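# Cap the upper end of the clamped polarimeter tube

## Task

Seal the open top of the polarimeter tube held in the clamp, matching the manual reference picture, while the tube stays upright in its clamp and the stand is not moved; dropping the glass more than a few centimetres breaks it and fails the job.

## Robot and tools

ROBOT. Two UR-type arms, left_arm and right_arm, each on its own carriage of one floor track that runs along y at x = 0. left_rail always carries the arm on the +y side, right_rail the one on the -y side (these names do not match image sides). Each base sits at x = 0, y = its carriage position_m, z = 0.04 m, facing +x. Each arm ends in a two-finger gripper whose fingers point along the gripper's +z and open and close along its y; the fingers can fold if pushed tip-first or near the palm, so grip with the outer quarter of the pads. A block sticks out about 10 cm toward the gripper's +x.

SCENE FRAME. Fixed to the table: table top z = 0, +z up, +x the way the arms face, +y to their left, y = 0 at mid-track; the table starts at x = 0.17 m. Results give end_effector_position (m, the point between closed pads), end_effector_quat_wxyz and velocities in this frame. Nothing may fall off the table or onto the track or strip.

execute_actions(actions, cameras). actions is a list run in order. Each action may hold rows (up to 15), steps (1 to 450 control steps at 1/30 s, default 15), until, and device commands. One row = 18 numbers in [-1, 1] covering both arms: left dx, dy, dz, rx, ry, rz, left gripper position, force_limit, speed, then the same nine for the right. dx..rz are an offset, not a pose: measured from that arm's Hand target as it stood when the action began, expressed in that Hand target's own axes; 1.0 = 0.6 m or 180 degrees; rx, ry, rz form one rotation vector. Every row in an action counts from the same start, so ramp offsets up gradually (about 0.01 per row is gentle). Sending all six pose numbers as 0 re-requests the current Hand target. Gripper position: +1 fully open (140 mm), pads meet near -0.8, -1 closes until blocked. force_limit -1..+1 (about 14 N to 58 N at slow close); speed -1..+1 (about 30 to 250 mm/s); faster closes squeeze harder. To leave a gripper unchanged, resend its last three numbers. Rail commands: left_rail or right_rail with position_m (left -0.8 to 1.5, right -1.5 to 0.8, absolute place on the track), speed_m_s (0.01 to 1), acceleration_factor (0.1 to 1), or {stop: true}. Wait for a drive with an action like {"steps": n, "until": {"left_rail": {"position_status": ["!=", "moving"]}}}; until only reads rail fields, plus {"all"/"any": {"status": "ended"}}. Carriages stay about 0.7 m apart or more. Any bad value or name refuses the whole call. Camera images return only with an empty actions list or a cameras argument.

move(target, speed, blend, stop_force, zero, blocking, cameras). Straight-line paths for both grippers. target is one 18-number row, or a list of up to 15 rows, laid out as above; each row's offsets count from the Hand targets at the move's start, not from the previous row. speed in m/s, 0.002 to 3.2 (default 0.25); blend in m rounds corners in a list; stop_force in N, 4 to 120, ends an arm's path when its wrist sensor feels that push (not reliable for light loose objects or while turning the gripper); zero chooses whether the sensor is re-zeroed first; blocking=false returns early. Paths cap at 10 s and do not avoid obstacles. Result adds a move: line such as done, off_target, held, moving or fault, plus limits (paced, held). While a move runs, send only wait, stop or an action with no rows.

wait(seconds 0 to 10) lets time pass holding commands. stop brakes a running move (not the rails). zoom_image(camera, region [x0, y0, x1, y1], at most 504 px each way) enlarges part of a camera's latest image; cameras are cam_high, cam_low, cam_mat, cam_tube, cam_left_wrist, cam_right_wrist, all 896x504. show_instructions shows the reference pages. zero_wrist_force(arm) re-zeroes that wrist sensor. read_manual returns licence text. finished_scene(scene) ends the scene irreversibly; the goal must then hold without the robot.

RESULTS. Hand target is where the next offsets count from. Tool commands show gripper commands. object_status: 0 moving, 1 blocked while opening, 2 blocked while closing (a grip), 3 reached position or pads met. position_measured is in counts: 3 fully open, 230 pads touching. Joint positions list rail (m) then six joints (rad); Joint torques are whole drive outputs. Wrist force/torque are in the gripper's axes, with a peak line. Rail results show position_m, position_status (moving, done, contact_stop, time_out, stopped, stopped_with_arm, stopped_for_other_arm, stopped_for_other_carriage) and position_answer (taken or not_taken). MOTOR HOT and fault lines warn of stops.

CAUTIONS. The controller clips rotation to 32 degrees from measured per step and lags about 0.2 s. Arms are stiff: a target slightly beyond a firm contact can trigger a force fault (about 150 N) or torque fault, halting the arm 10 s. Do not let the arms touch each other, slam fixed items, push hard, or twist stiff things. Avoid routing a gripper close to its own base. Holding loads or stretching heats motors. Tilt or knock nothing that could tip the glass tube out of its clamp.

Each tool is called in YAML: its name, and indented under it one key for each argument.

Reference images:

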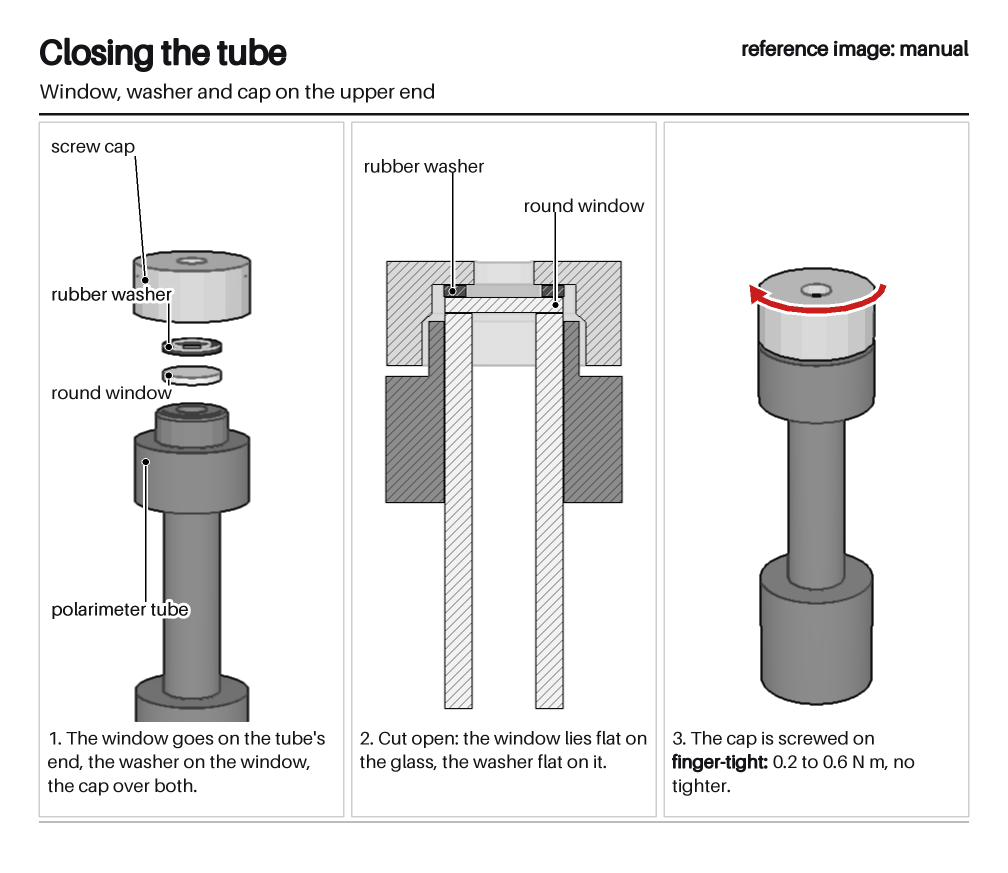

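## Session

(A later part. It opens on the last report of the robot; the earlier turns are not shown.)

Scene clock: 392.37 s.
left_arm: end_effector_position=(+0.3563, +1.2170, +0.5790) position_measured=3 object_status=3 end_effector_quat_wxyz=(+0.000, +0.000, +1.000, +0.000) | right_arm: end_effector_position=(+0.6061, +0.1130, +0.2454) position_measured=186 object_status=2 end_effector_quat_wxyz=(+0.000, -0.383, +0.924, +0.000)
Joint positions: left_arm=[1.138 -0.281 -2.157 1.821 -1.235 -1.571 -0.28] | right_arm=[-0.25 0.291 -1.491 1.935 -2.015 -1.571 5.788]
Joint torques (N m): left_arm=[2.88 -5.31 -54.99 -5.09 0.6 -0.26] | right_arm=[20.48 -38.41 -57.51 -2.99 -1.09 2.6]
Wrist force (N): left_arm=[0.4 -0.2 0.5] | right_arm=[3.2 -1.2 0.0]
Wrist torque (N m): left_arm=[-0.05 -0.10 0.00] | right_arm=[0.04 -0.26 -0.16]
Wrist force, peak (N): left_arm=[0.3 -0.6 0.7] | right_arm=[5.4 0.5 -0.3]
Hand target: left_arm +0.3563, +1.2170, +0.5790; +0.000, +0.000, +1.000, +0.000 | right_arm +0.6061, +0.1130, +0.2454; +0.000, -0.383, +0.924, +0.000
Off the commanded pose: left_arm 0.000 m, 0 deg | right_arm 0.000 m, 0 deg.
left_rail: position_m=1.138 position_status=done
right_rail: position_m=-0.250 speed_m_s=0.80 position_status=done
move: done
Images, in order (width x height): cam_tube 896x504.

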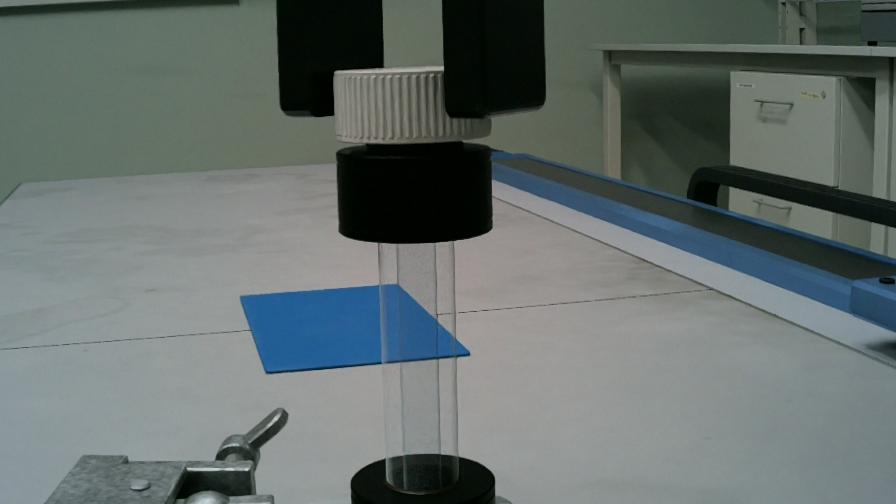

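execute_actions:
  actions:
    - {"rows":[[0,0,0,0,0,0,1,1,1,0,0,0,0,0,0,-0.26,-0.1,-1]],"steps":30}
  cameras: ["cam_tube"]

Scene clock: 403.53 s.
left_arm: end_effector_position=(+0.3563, +1.2170, +0.5790) position_measured=3 object_status=3 end_effector_quat_wxyz=(+0.000, +0.000, +1.000, +0.000) | right_arm: end_effector_position=(+0.6061, +0.1130, +0.2454) position_measured=162 object_status=3 end_effector_quat_wxyz=(+0.000, -0.383, +0.924, +0.000)
Joint positions: left_arm=[1.138 -0.281 -2.157 1.821 -1.235 -1.571 -0.28] | right_arm=[-0.25 0.291 -1.491 1.935 -2.015 -1.571 5.788]
Joint torques (N m): left_arm=[2.93 -4.8 -54.49 -5.24 0.68 -0.25] | right_arm=[12.73 -40.15 -54.66 -2.42 -1.21 2.82]
Wrist force (N): left_arm=[0.2 -0.2 0.2] | right_arm=[0.7 0.3 -0.2]
Wrist torque (N m): left_arm=[-0.04 -0.05 0.01] | right_arm=[0.02 -0.18 -0.15]
Wrist force, peak (N): left_arm=[0.2 -0.7 0.9] | right_arm=[3.6 -1.3 -0.1]
Hand target: left_arm +0.3563, +1.2170, +0.5790; +0.000, +0.000, +1.000, +0.000 | right_arm +0.6061, +0.1130, +0.2454; +0.000, -0.383, +0.924, +0.000
Off the commanded pose: left_arm 0.000 m, 0 deg | right_arm 0.000 m, 0 deg.
left_rail: position_m=1.138 position_status=done
right_rail: position_m=-0.250 speed_m_s=0.80 position_status=done
Images, in order (width x height): cam_tube 896x504.

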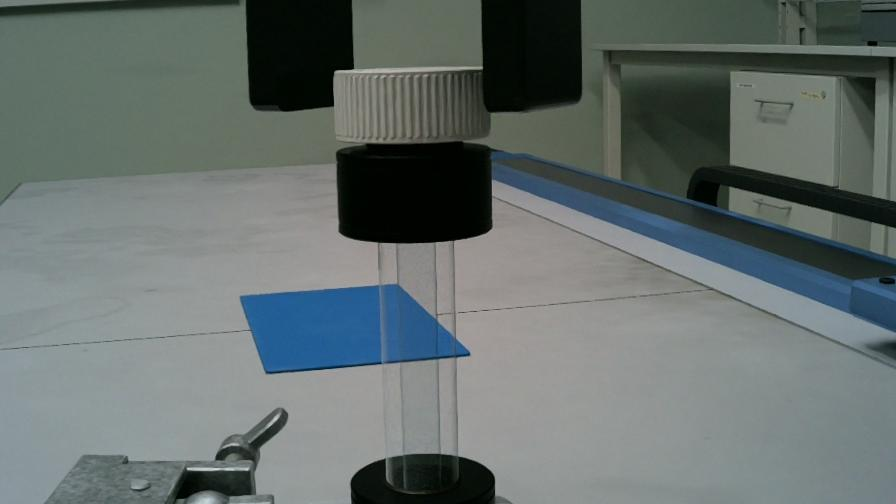

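move:
  target:
    - [0,0,0,0,0,0,1,1,1,0,0,0,0,0,-0.5,-0.26,-0.1,-1]
    - [0,0,0,0,0,0,1,1,1,0,0,0,0,0,-1.0,-0.26,-0.1,-1]
    - [0,0,0,0,0,0,1,1,1,0,0,0,0,0,0.5,-0.26,-0.1,-1]
    - [0,0,0,0,0,0,1,1,1,0,0,0,0,0,0,-0.26,-0.1,-1]
  speed: 0.6
  blend: 0.01

execute_actions:
  actions:
    - {"rows":[[0,0,0,0,0,0,1,1,1,0,0,0.001,0,0,0,-0.26,-0.1,-1]],"steps":10}
    - {"rows":[[0,0,0,0,0,0,1,1,1,0,0,0,0,0,0,-1,-0.1,-1]],"steps":45}
  cameras: ["cam_tube"]

Scene clock: 414.20 s.
left_arm: end_effector_position=(+0.3563, +1.2170, +0.5790) position_measured=3 object_status=3 end_effector_quat_wxyz=(+0.000, +0.000, +1.000, +0.000) | right_arm: end_effector_position=(+0.6061, +0.1130, +0.2454) position_measured=162 object_status=3 end_effector_quat_wxyz=(+0.000, -0.383, +0.924, +0.000)
Joint positions: left_arm=[1.138 -0.281 -2.157 1.821 -1.235 -1.571 -0.28] | right_arm=[-0.25 0.291 -1.491 1.935 -2.015 -1.571 -0.495]
Joint torques (N m): left_arm=[4.03 -4.75 -55.1 -5.18 0.69 -0.23] | right_arm=[-14.32 -71.27 -39.8 -2.27 2.16 -1.98]
Wrist force (N): left_arm=[0.2 -0.3 0.5] | right_arm=[1.1 0.1 -0.3]
Wrist torque (N m): left_arm=[-0.07 -0.05 0.01] | right_arm=[-0.01 -0.29 0.13]
Wrist force, peak (N): left_arm=[0.8 -0.3 0.7] | right_arm=[1.7 1.0 0.0]
Hand target: left_arm +0.3563, +1.2170, +0.5790; +0.000, +0.000, +1.000, +0.000 | right_arm +0.6061, +0.1130, +0.2454; +0.000, -0.383, +0.924, +0.000
Off the commanded pose: left_arm 0.000 m, 0 deg | right_arm 0.000 m, 0 deg.
left_rail: position_m=1.138 position_status=done
right_rail: position_m=-0.250 speed_m_s=0.80 position_status=done
move: done

Scene clock: 416.23 s.
left_arm: end_effector_position=(+0.3563, +1.2170, +0.5790) position_measured=3 object_status=3 end_effector_quat_wxyz=(+0.000, +0.000, +1.000, +0.000) | right_arm: end_effector_position=(+0.6061, +0.1130, +0.2448) position_measured=186 object_status=2 end_effector_quat_wxyz=(+0.000, -0.383, +0.924, +0.000)
Joint positions: left_arm=[1.138 -0.281 -2.157 1.821 -1.235 -1.571 -0.28] | right_arm=[-0.25 0.291 -1.491 1.936 -2.016 -1.571 -0.495]
Joint torques (N m): left_arm=[2.64 -4.97 -54.92 -5.19 0.88 -0.52] | right_arm=[-10.89 -38.77 -39.08 -6.11 1.81 -2.21]
Wrist force (N): left_arm=[0.6 -0.2 0.5] | right_arm=[1.0 -0.6 -1.6]
Wrist torque (N m): left_arm=[-0.05 -0.13 0.01] | right_arm=[0.11 -0.23 0.12]
Wrist force, peak (N): left_arm=[0.3 -0.5 0.8] | right_arm=[1.5 -0.6 -2.2]
Hand target: left_arm +0.3563, +1.2170, +0.5790; +0.000, +0.000, +1.000, +0.000 | right_arm +0.6061, +0.1130, +0.2448; +0.000, -0.383, +0.924, +0.000
Off the commanded pose: left_arm 0.000 m, 0 deg | right_arm 0.000 m, 0 deg.
left_rail: position_m=1.138 position_status=done
right_rail: position_m=-0.250 speed_m_s=0.80 position_status=done
Images, in order (width x height): cam_tube 896x504.

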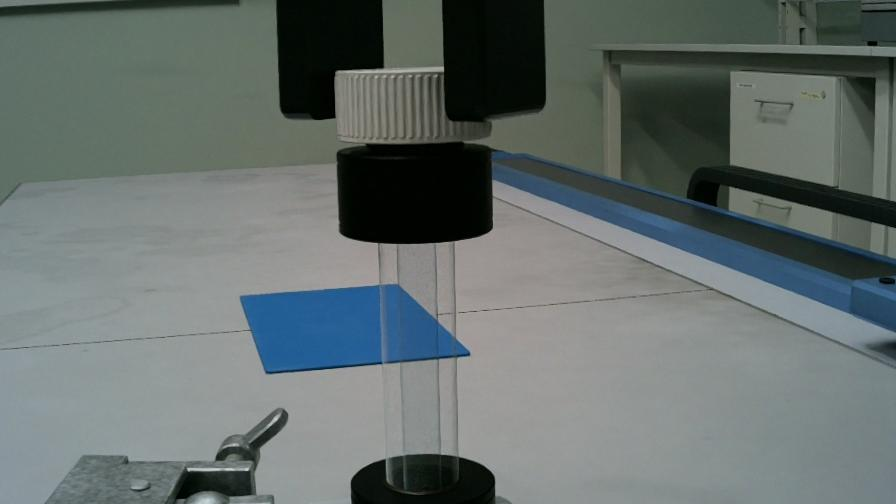

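move:
  target:
    - [0,0,0,0,0,0,1,1,1,0.00067,-0.00033,0.0009,0,0,0.5,-1,-0.1,-1]
  speed: 0.3
  cameras: ["cam_tube"]

zoom_image:
  camera: "cam_tube"
  region: [316, 40, 516, 250]

Scene clock: 422.73 s.
left_arm: end_effector_position=(+0.3563, +1.2170, +0.5790) position_measured=3 object_status=3 end_effector_quat_wxyz=(+0.000, +0.000, +1.000, +0.000) | right_arm: end_effector_position=(+0.6060, +0.1126, +0.2443) position_measured=186 object_status=2 end_effector_quat_wxyz=(+0.000, +0.383, +0.924, +0.000)
Joint positions: left_arm=[1.138 -0.281 -2.157 1.821 -1.235 -1.571 -0.28] | right_arm=[-0.25 0.29 -1.491 1.937 -2.017 -1.571 1.075]
Joint torques (N m): left_arm=[2.94 -5.32 -54.52 -5.11 0.89 -0.36] | right_arm=[19.29 -39.5 -54.75 -3.78 -1.23 2.73]
Wrist force (N): left_arm=[0.2 -0.4 0.6] | right_arm=[-0.7 0.7 -1.4]
Wrist torque (N m): left_arm=[-0.09 -0.04 0.01] | right_arm=[0.05 -0.35 -0.15]
Wrist force, peak (N): left_arm=[0.3 -0.2 1.0] | right_arm=[1.1 -1.5 -3.7]
Hand target: left_arm +0.3563, +1.2170, +0.5790; +0.000, +0.000, +1.000, +0.000 | right_arm +0.6060, +0.1126, +0.2442; +0.000, +0.383, +0.924, +0.000
Off the commanded pose: left_arm 0.000 m, 0 deg | right_arm 0.000 m, 0 deg.
left_rail: position_m=1.138 position_status=done
right_rail: position_m=-0.250 speed_m_s=0.80 position_status=done
move: done
Images, in order (width x height): cam_tube 896x504.

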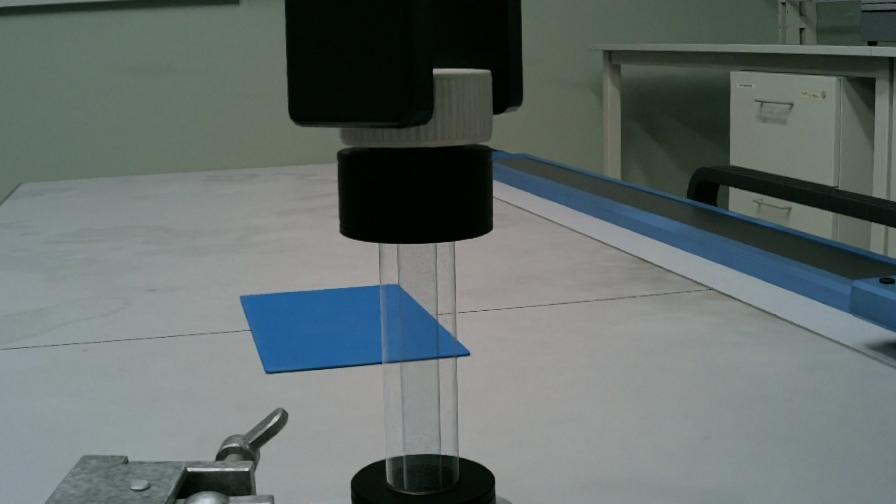

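Scaled by 2.400.

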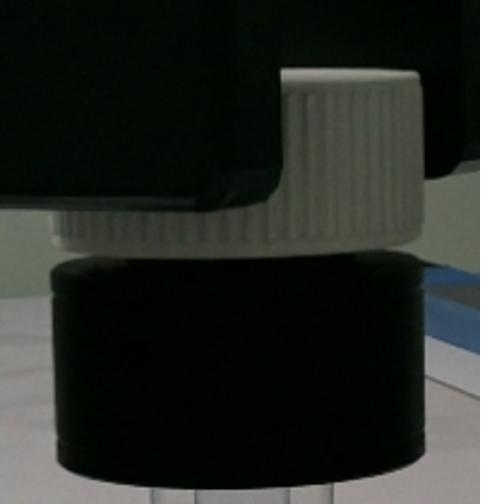

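move:
  target:
    - [0,0,0,0,0,0,1,1,1,0.0002,-0.00013,0.00025,0,0,0.125,-1,-0.1,-1]
  speed: 0.2

move:
  target:
    - [0,0,0,0,0,0,1,1,1,0.0002,-0.00013,0.00025,0,0,0.125,-1,-0.1,-1]
  speed: 0.2

Scene clock: 426.20 s.
left_arm: end_effector_position=(+0.3563, +1.2170, +0.5790) position_measured=3 object_status=3 end_effector_quat_wxyz=(+0.000, +0.000, +1.000, +0.000) | right_arm: end_effector_position=(+0.6058, +0.1126, +0.2441) position_measured=186 object_status=2 end_effector_quat_wxyz=(+0.000, +0.556, +0.831, +0.000)
Joint positions: left_arm=[1.138 -0.281 -2.157 1.821 -1.235 -1.571 -0.28] | right_arm=[-0.25 0.29 -1.491 1.938 -2.018 -1.571 1.468]
Joint torques (N m): left_arm=[2.4 -5.48 -54.62 -4.83 0.73 -0.22] | right_arm=[21.85 -47.69 -50.58 -6.93 -1.03 2.17]
Wrist force (N): left_arm=[0.3 -0.1 0.3] | right_arm=[-1.8 0.9 -3.0]
Wrist torque (N m): left_arm=[-0.01 -0.07 0.01] | right_arm=[-0.07 -0.22 -0.16]
Wrist force, peak (N): left_arm=[0.6 -0.3 0.9] | right_arm=[-1.1 0.6 -3.4]
Hand target: left_arm +0.3563, +1.2170, +0.5790; +0.000, +0.000, +1.000, +0.000 | right_arm +0.6058, +0.1126, +0.2441; +0.000, +0.556, +0.831, +0.000
Off the commanded pose: left_arm 0.000 m, 0 deg | right_arm 0.000 m, 0 deg.
left_rail: position_m=1.138 position_status=done
right_rail: position_m=-0.250 speed_m_s=0.80 position_status=done
move: done

Scene clock: 427.77 s.
left_arm: end_effector_position=(+0.3563, +1.2170, +0.5790) position_measured=3 object_status=3 end_effector_quat_wxyz=(+0.000, +0.000, +1.000, +0.000) | right_arm: end_effector_position=(+0.6057, +0.1126, +0.2439) position_measured=186 object_status=2 end_effector_quat_wxyz=(+0.000, +0.707, +0.707, +0.000)
Joint positions: left_arm=[1.138 -0.281 -2.157 1.821 -1.235 -1.571 -0.28] | right_arm=[-0.25 0.29 -1.491 1.938 -2.018 -1.571 1.861]
Joint torques (N m): left_arm=[2.92 -5.26 -54.47 -5.1 0.8 -0.24] | right_arm=[21.05 -41.99 -51.05 -7.17 -0.56 2.88]
Wrist force (N): left_arm=[0.5 -0.2 0.3] | right_arm=[-1.8 2.0 -3.8]
Wrist torque (N m): left_arm=[-0.05 -0.12 0.01] | right_arm=[-0.03 -0.35 -0.17]
Wrist force, peak (N): left_arm=[0.3 -0.4 1.0] | right_arm=[-2.2 1.7 -3.8]
Hand target: left_arm +0.3563, +1.2170, +0.5790; +0.000, +0.000, +1.000, +0.000 | right_arm +0.6057, +0.1127, +0.2439; +0.000, +0.707, +0.707, +0.000
Off the commanded pose: left_arm 0.000 m, 0 deg | right_arm 0.000 m, 0 deg.
left_rail: position_m=1.138 position_status=done
right_rail: position_m=-0.250 speed_m_s=0.80 position_status=done
move: done

move:
  target:
    - [0,0,0,0,0,0,1,1,1,0.0001,-0.0001,0.0001,0,0,0.125,-1,-0.1,-1]
  speed: 0.2

move:
  target:
    - [0,0,0,0,0,0,1,1,1,0.0002,-0.0001,0.0002,0,0,0.125,-1,-0.1,-1]
  speed: 0.2
  cameras: ["cam_tube"]

zoom_image:
  camera: "cam_tube"
  region: [316, 40, 516, 250]

Scene clock: 431.30 s.
left_arm: end_effector_position=(+0.3563, +1.2170, +0.5790) position_measured=3 object_status=3 end_effector_quat_wxyz=(+0.000, +0.000, +1.000, +0.000) | right_arm: end_effector_position=(+0.6056, +0.1127, +0.2439) position_measured=186 object_status=2 end_effector_quat_wxyz=(+0.000, +0.831, +0.556, +0.000)
Joint positions: left_arm=[1.138 -0.281 -2.157 1.821 -1.235 -1.571 -0.28] | right_arm=[-0.25 0.29 -1.491 1.938 -2.018 -1.571 2.254]
Joint torques (N m): left_arm=[3.7 -6.21 -54.62 -5.21 0.89 -0.2] | right_arm=[21.26 -43.49 -52.17 -7.69 -0.57 2.94]
Wrist force (N): left_arm=[0.1 -0.1 0.3] | right_arm=[-1.4 2.3 -3.6]
Wrist torque (N m): left_arm=[-0.03 -0.02 0.00] | right_arm=[-0.13 -0.39 -0.16]
Wrist force, peak (N): left_arm=[0.7 -0.5 0.6] | right_arm=[-2.4 1.9 -4.1]
Hand target: left_arm +0.3563, +1.2170, +0.5790; +0.000, +0.000, +1.000, +0.000 | right_arm +0.6056, +0.1127, +0.2439; +0.000, +0.831, +0.556, +0.000
Off the commanded pose: left_arm 0.000 m, 0 deg | right_arm 0.000 m, 0 deg.
left_rail: position_m=1.138 position_status=done
right_rail: position_m=-0.250 speed_m_s=0.80 position_status=done
move: done

Scene clock: 432.87 s.
left_arm: end_effector_position=(+0.3563, +1.2170, +0.5790) position_measured=3 object_status=3 end_effector_quat_wxyz=(+0.000, +0.000, +1.000, +0.000) | right_arm: end_effector_position=(+0.6056, +0.1128, +0.2437) position_measured=186 object_status=2 end_effector_quat_wxyz=(+0.000, +0.924, +0.383, +0.000)
Joint positions: left_arm=[1.138 -0.281 -2.157 1.821 -1.235 -1.571 -0.28] | right_arm=[-0.25 0.291 -1.491 1.938 -2.018 -1.571 2.647]
Joint torques (N m): left_arm=[2.6 -5.45 -54.45 -5.02 0.64 -0.32] | right_arm=[20.77 -36.25 -53.16 -7.53 -0.48 3.23]
Wrist force (N): left_arm=[0.1 -0.2 0.3] | right_arm=[-1.8 2.6 -5.0]
Wrist torque (N m): left_arm=[-0.04 -0.01 0.01] | right_arm=[-0.15 -0.39 -0.18]
Wrist force, peak (N): left_arm=[0.5 -0.1 0.9] | right_arm=[-1.6 3.0 -5.0]
Hand target: left_arm +0.3563, +1.2170, +0.5790; +0.000, +0.000, +1.000, +0.000 | right_arm +0.6056, +0.1129, +0.2438; +0.000, +0.924, +0.383, +0.000
Off the commanded pose: left_arm 0.000 m, 0 deg | right_arm 0.000 m, 0 deg.
left_rail: position_m=1.138 position_status=done
right_rail: position_m=-0.250 speed_m_s=0.80 position_status=done
move: done
Images, in order (width x height): cam_tube 896x504.

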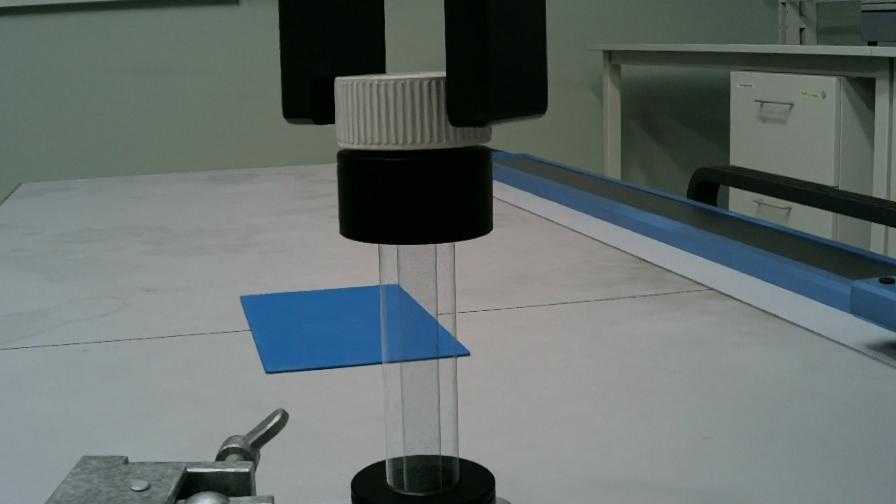

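Scaled by 2.400.

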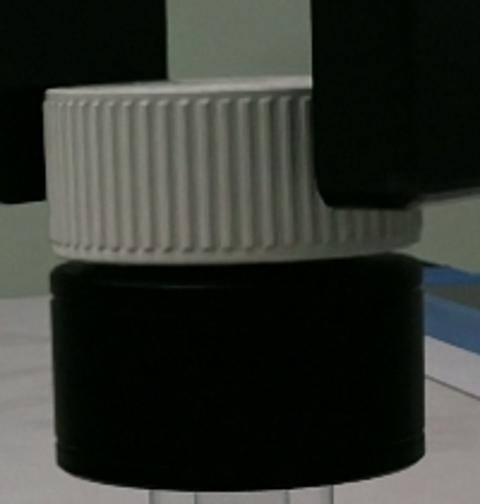

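move:
  target:
    - [0,0,0,0,0,0,1,1,1,0.0001,-0.0001,0.00012,0,0,0.125,-1,-0.1,-1]
  speed: 0.2

move:
  target:
    - [0,0,0,0,0,0,1,1,1,0.0002,-0.0001,0.00012,0,0,0.125,-1,-0.1,-1]
  speed: 0.2

Scene clock: 442.30 s.
left_arm: end_effector_position=(+0.3563, +1.2170, +0.5790) position_measured=3 object_status=3 end_effector_quat_wxyz=(+0.000, +0.000, +1.000, +0.000) | right_arm: end_effector_position=(+0.6056, +0.1129, +0.2437) position_measured=186 object_status=2 end_effector_quat_wxyz=(+0.000, +0.981, +0.195, +0.000)
Joint positions: left_arm=[1.138 -0.281 -2.157 1.821 -1.235 -1.571 -0.28] | right_arm=[-0.25 0.291 -1.491 1.938 -2.018 -1.571 3.039]
Joint torques (N m): left_arm=[2.56 -5.14 -54.52 -5.07 0.69 -0.28] | right_arm=[19.1 -35.76 -53.51 -7.91 -0.71 2.69]
Wrist force (N): left_arm=[0.3 -0.4 0.8] | right_arm=[-1.5 2.8 -5.3]
Wrist torque (N m): left_arm=[-0.10 -0.06 0.00] | right_arm=[-0.22 -0.32 -0.19]
Wrist force, peak (N): left_arm=[0.6 -0.3 1.0] | right_arm=[-2.6 3.7 -4.8]
Hand target: left_arm +0.3563, +1.2170, +0.5790; +0.000, +0.000, +1.000, +0.000 | right_arm +0.6056, +0.1130, +0.2437; +0.000, +0.981, +0.195, +0.000
Off the commanded pose: left_arm 0.000 m, 0 deg | right_arm 0.000 m, 0 deg.
left_rail: position_m=1.138 position_status=done
right_rail: position_m=-0.250 speed_m_s=0.80 position_status=done
move: done

Scene clock: 443.87 s.
left_arm: end_effector_position=(+0.3563, +1.2170, +0.5790) position_measured=3 object_status=3 end_effector_quat_wxyz=(+0.000, +0.000, +1.000, +0.000) | right_arm: end_effector_position=(+0.6057, +0.1130, +0.2436) position_measured=186 object_status=2 end_effector_quat_wxyz=(+0.000, +1.000, +0.000, +0.000)
Joint positions: left_arm=[1.138 -0.281 -2.157 1.821 -1.235 -1.571 -0.28] | right_arm=[-0.25 0.291 -1.49 1.938 -2.018 -1.571 3.432]
Joint torques (N m): left_arm=[2.41 -6.19 -54.91 -5.16 0.93 -0.28] | right_arm=[20.22 -35.75 -55.04 -7.15 -1.06 3.76]
Wrist force (N): left_arm=[0.4 -0.2 0.8] | right_arm=[-1.5 3.4 -5.7]
Wrist torque (N m): left_arm=[-0.06 -0.08 0.01] | right_arm=[-0.12 -0.30 -0.32]
Wrist force, peak (N): left_arm=[0.6 0.0 0.8] | right_arm=[-1.5 4.2 -5.9]
Hand target: left_arm +0.3563, +1.2170, +0.5790; +0.000, +0.000, +1.000, +0.000 | right_arm +0.6057, +0.1131, +0.2436; +0.000, +1.000, +0.000, +0.000
Off the commanded pose: left_arm 0.000 m, 0 deg | right_arm 0.000 m, 0 deg.
left_rail: position_m=1.138 position_status=done
right_rail: position_m=-0.250 speed_m_s=0.80 position_status=done
move: done

move:
  target:
    - [0,0,0,0,0,0,1,1,1,0.0001,0,0.0001,0,0,0.055,-1,-0.1,-1]
  speed: 0.15

Scene clock: 446.07 s.
left_arm: end_effector_position=(+0.3563, +1.2170, +0.5790) position_measured=3 object_status=3 end_effector_quat_wxyz=(+0.000, +0.000, +1.000, +0.000) | right_arm: end_effector_position=(+0.6058, +0.1130, +0.2435) position_measured=186 object_status=2 end_effector_quat_wxyz=(+0.000, +0.996, -0.086, +0.000)
Joint positions: left_arm=[1.138 -0.281 -2.157 1.821 -1.235 -1.571 -0.28] | right_arm=[-0.25 0.291 -1.49 1.938 -2.019 -1.571 3.605]
Joint torques (N m): left_arm=[3.54 -5.87 -54.67 -5.25 0.69 -0.09] | right_arm=[16.69 -34.56 -50.38 -8.89 -1.16 2.96]
Wrist force (N): left_arm=[0.3 -0.1 0.6] | right_arm=[-0.9 3.7 -6.4]
Wrist torque (N m): left_arm=[-0.02 -0.08 0.01] | right_arm=[-0.05 -0.31 -0.41]
Wrist force, peak (N): left_arm=[0.3 -0.6 1.0] | right_arm=[-1.0 4.2 -6.3]
Hand target: left_arm +0.3563, +1.2170, +0.5790; +0.000, +0.000, +1.000, +0.000 | right_arm +0.6058, +0.1131, +0.2436; +0.000, +0.996, -0.086, +0.000
Off the commanded pose: left_arm 0.000 m, 0 deg | right_arm 0.000 m, 0 deg.
left_rail: position_m=1.138 position_status=done
right_rail: position_m=-0.250 speed_m_s=0.80 position_status=done
move: done

move:
  target:
    - [0,0,0,0,0,0,1,1,1,0.0001,0,0.0001,0,0,0.06,-1,-0.1,-1]
  speed: 0.15
  cameras: ["cam_tube"]

zoom_image:
  camera: "cam_tube"
  region: [316, 40, 516, 250]

Scene clock: 449.33 s.
left_arm: end_effector_position=(+0.3563, +1.2170, +0.5790) position_measured=3 object_status=3 end_effector_quat_wxyz=(+0.000, +0.000, +1.000, +0.000) | right_arm: end_effector_position=(+0.6059, +0.1130, +0.2435) position_measured=186 object_status=2 end_effector_quat_wxyz=(+0.000, +0.984, -0.180, +0.000)
Joint positions: left_arm=[1.138 -0.281 -2.157 1.821 -1.235 -1.571 -0.28] | right_arm=[-0.25 0.291 -1.49 1.938 -2.019 -1.571 3.793]
Joint torques (N m): left_arm=[3.42 -4.99 -54.6 -5.19 1.06 -0.25] | right_arm=[16.52 -34.7 -45.84 -8.45 -1.65 3.21]
Wrist force (N): left_arm=[0.3 -0.2 0.4] | right_arm=[-0.6 3.2 -6.5]
Wrist torque (N m): left_arm=[-0.05 -0.07 0.00] | right_arm=[-0.03 -0.36 -0.52]
Wrist force, peak (N): left_arm=[0.4 -0.2 1.1] | right_arm=[-0.8 4.0 -6.9]
Hand target: left_arm +0.3563, +1.2170, +0.5790; +0.000, +0.000, +1.000, +0.000 | right_arm +0.6058, +0.1131, +0.2435; +0.000, +0.984, -0.180, +0.000
Off the commanded pose: left_arm 0.000 m, 0 deg | right_arm 0.000 m, 0 deg.
left_rail: position_m=1.138 position_status=done
right_rail: position_m=-0.250 speed_m_s=0.80 position_status=done
move: done
Images, in order (width x height): cam_tube 896x504.

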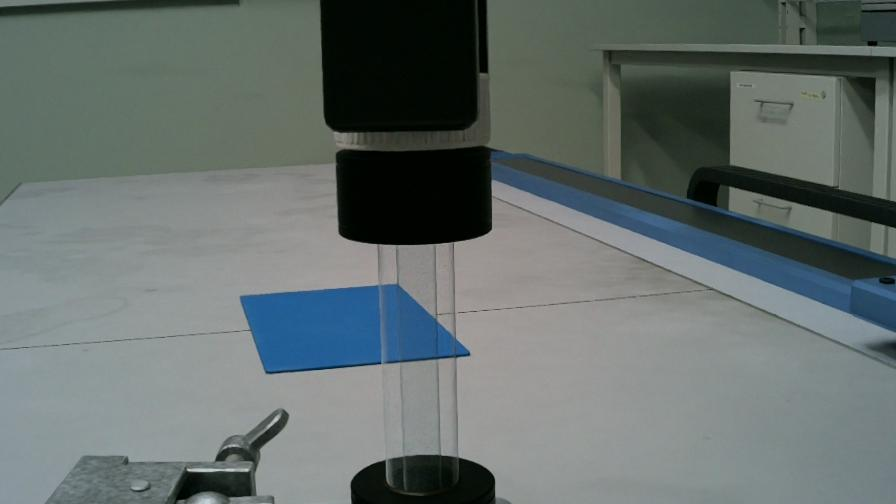

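Scaled by 2.400.

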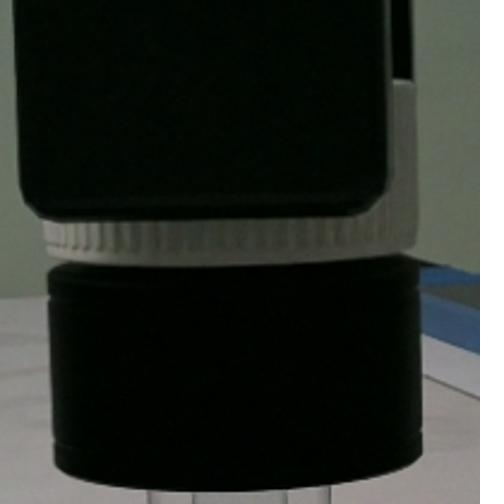

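execute_actions:
  actions:
    - {"rows":[[0,0,0,0,0,0,1,1,1,0,0,0,0,0,0,-0.26,-0.1,-1]],"steps":30}

move:
  target: [0,0,0,0,0,0,1,1,1,0,0,-0.17,0,0,0,-0.26,-0.1,-1]
  speed: 0.15
  cameras: ["cam_tube","cam_right_wrist"]

zoom_image:
  camera: "cam_tube"
  region: [316, 40, 516, 250]

Scene clock: 453.30 s.
left_arm: end_effector_position=(+0.3563, +1.2170, +0.5790) position_measured=3 object_status=3 end_effector_quat_wxyz=(+0.000, +0.000, +1.000, +0.000) | right_arm: end_effector_position=(+0.6058, +0.1131, +0.2435) position_measured=162 object_status=3 end_effector_quat_wxyz=(+0.000, +0.984, -0.180, +0.000)
Joint positions: left_arm=[1.138 -0.281 -2.157 1.821 -1.235 -1.571 -0.28] | right_arm=[-0.25 0.291 -1.49 1.938 -2.019 -1.571 3.794]
Joint torques (N m): left_arm=[3.4 -6.23 -54.98 -5.13 0.91 -0.25] | right_arm=[18.12 -54.82 -54.25 -4.92 0.08 1.05]
Wrist force (N): left_arm=[0.2 -0.3 0.8] | right_arm=[1.2 0.2 0.0]
Wrist torque (N m): left_arm=[-0.07 -0.05 0.00] | right_arm=[0.01 -0.30 -0.16]
Wrist force, peak (N): left_arm=[0.6 -0.4 0.9] | right_arm=[-0.6 3.3 -7.0]
Hand target: left_arm +0.3563, +1.2170, +0.5790; +0.000, +0.000, +1.000, +0.000 | right_arm +0.6058, +0.1131, +0.2435; +0.000, +0.984, -0.180, +0.000
Off the commanded pose: left_arm 0.000 m, 0 deg | right_arm 0.000 m, 0 deg.
left_rail: position_m=1.138 position_status=done
right_rail: position_m=-0.250 speed_m_s=0.80 position_status=done

Scene clock: 454.53 s.
left_arm: end_effector_position=(+0.3563, +1.2170, +0.5790) position_measured=3 object_status=3 end_effector_quat_wxyz=(+0.000, +0.000, +1.000, +0.000) | right_arm: end_effector_position=(+0.6058, +0.1131, +0.3454) position_measured=162 object_status=3 end_effector_quat_wxyz=(+0.000, +0.984, -0.180, +0.000)
Joint positions: left_arm=[1.138 -0.281 -2.157 1.821 -1.235 -1.571 -0.28] | right_arm=[-0.25 0.291 -1.551 1.811 -1.832 -1.571 3.794]
Joint torques (N m): left_arm=[4.01 -5.68 -54.62 -5.22 0.84 -0.29] | right_arm=[4.36 -68.89 -59.56 -2.57 0.64 0.88]
Wrist force (N): left_arm=[0.2 -0.6 0.5] | right_arm=[1.0 0.4 -0.7]
Wrist torque (N m): left_arm=[-0.13 -0.05 0.01] | right_arm=[0.06 -0.24 -0.16]
Wrist force, peak (N): left_arm=[0.9 -0.6 0.5] | right_arm=[1.7 0.1 1.9]
Hand target: left_arm +0.3563, +1.2170, +0.5790; +0.000, +0.000, +1.000, +0.000 | right_arm +0.6058, +0.1131, +0.3455; +0.000, +0.984, -0.180, +0.000
Off the commanded pose: left_arm 0.000 m, 0 deg | right_arm 0.000 m, 0 deg.
left_rail: position_m=1.138 position_status=done
right_rail: position_m=-0.250 speed_m_s=0.80 position_status=done
move: done
camera_calibration:
cam_right_wrist: T_world_to_cam=[[-0.391517, -0.91968, -0.0300442, 0.365601], [-0.885031, 0.367428, 0.285863, 0.405653], [-0.251864, 0.13851, -0.957799, 0.650846], [0, 0, 0, 1]] pos_world=[0.666078, 0.0970388, 0.518403]
Images, in order (width x height): cam_tube 896x504, cam_right_wrist 896x504.

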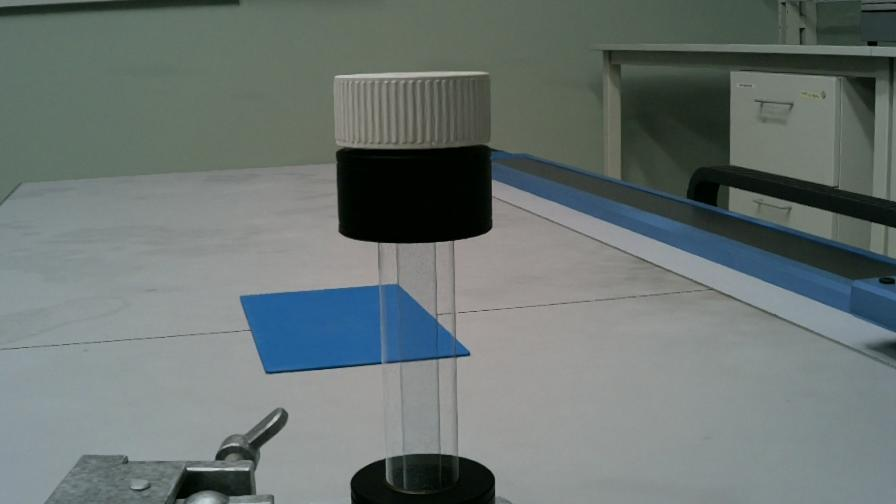

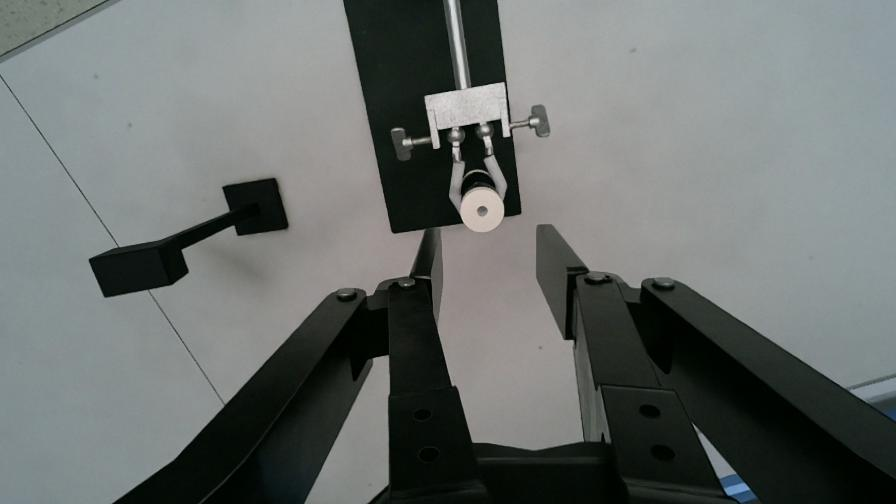

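Scaled by 2.400.

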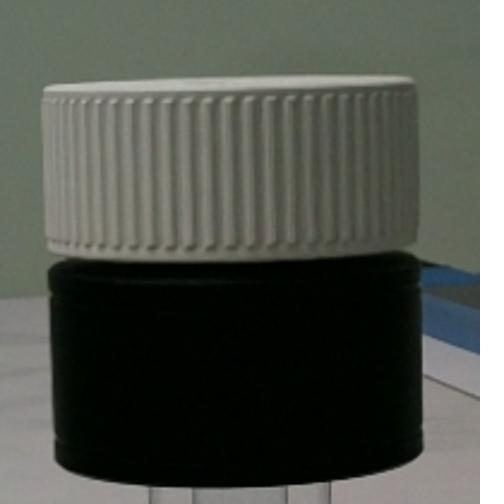

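finished_scene:
  scene: 1

The scene is finished: the task was done.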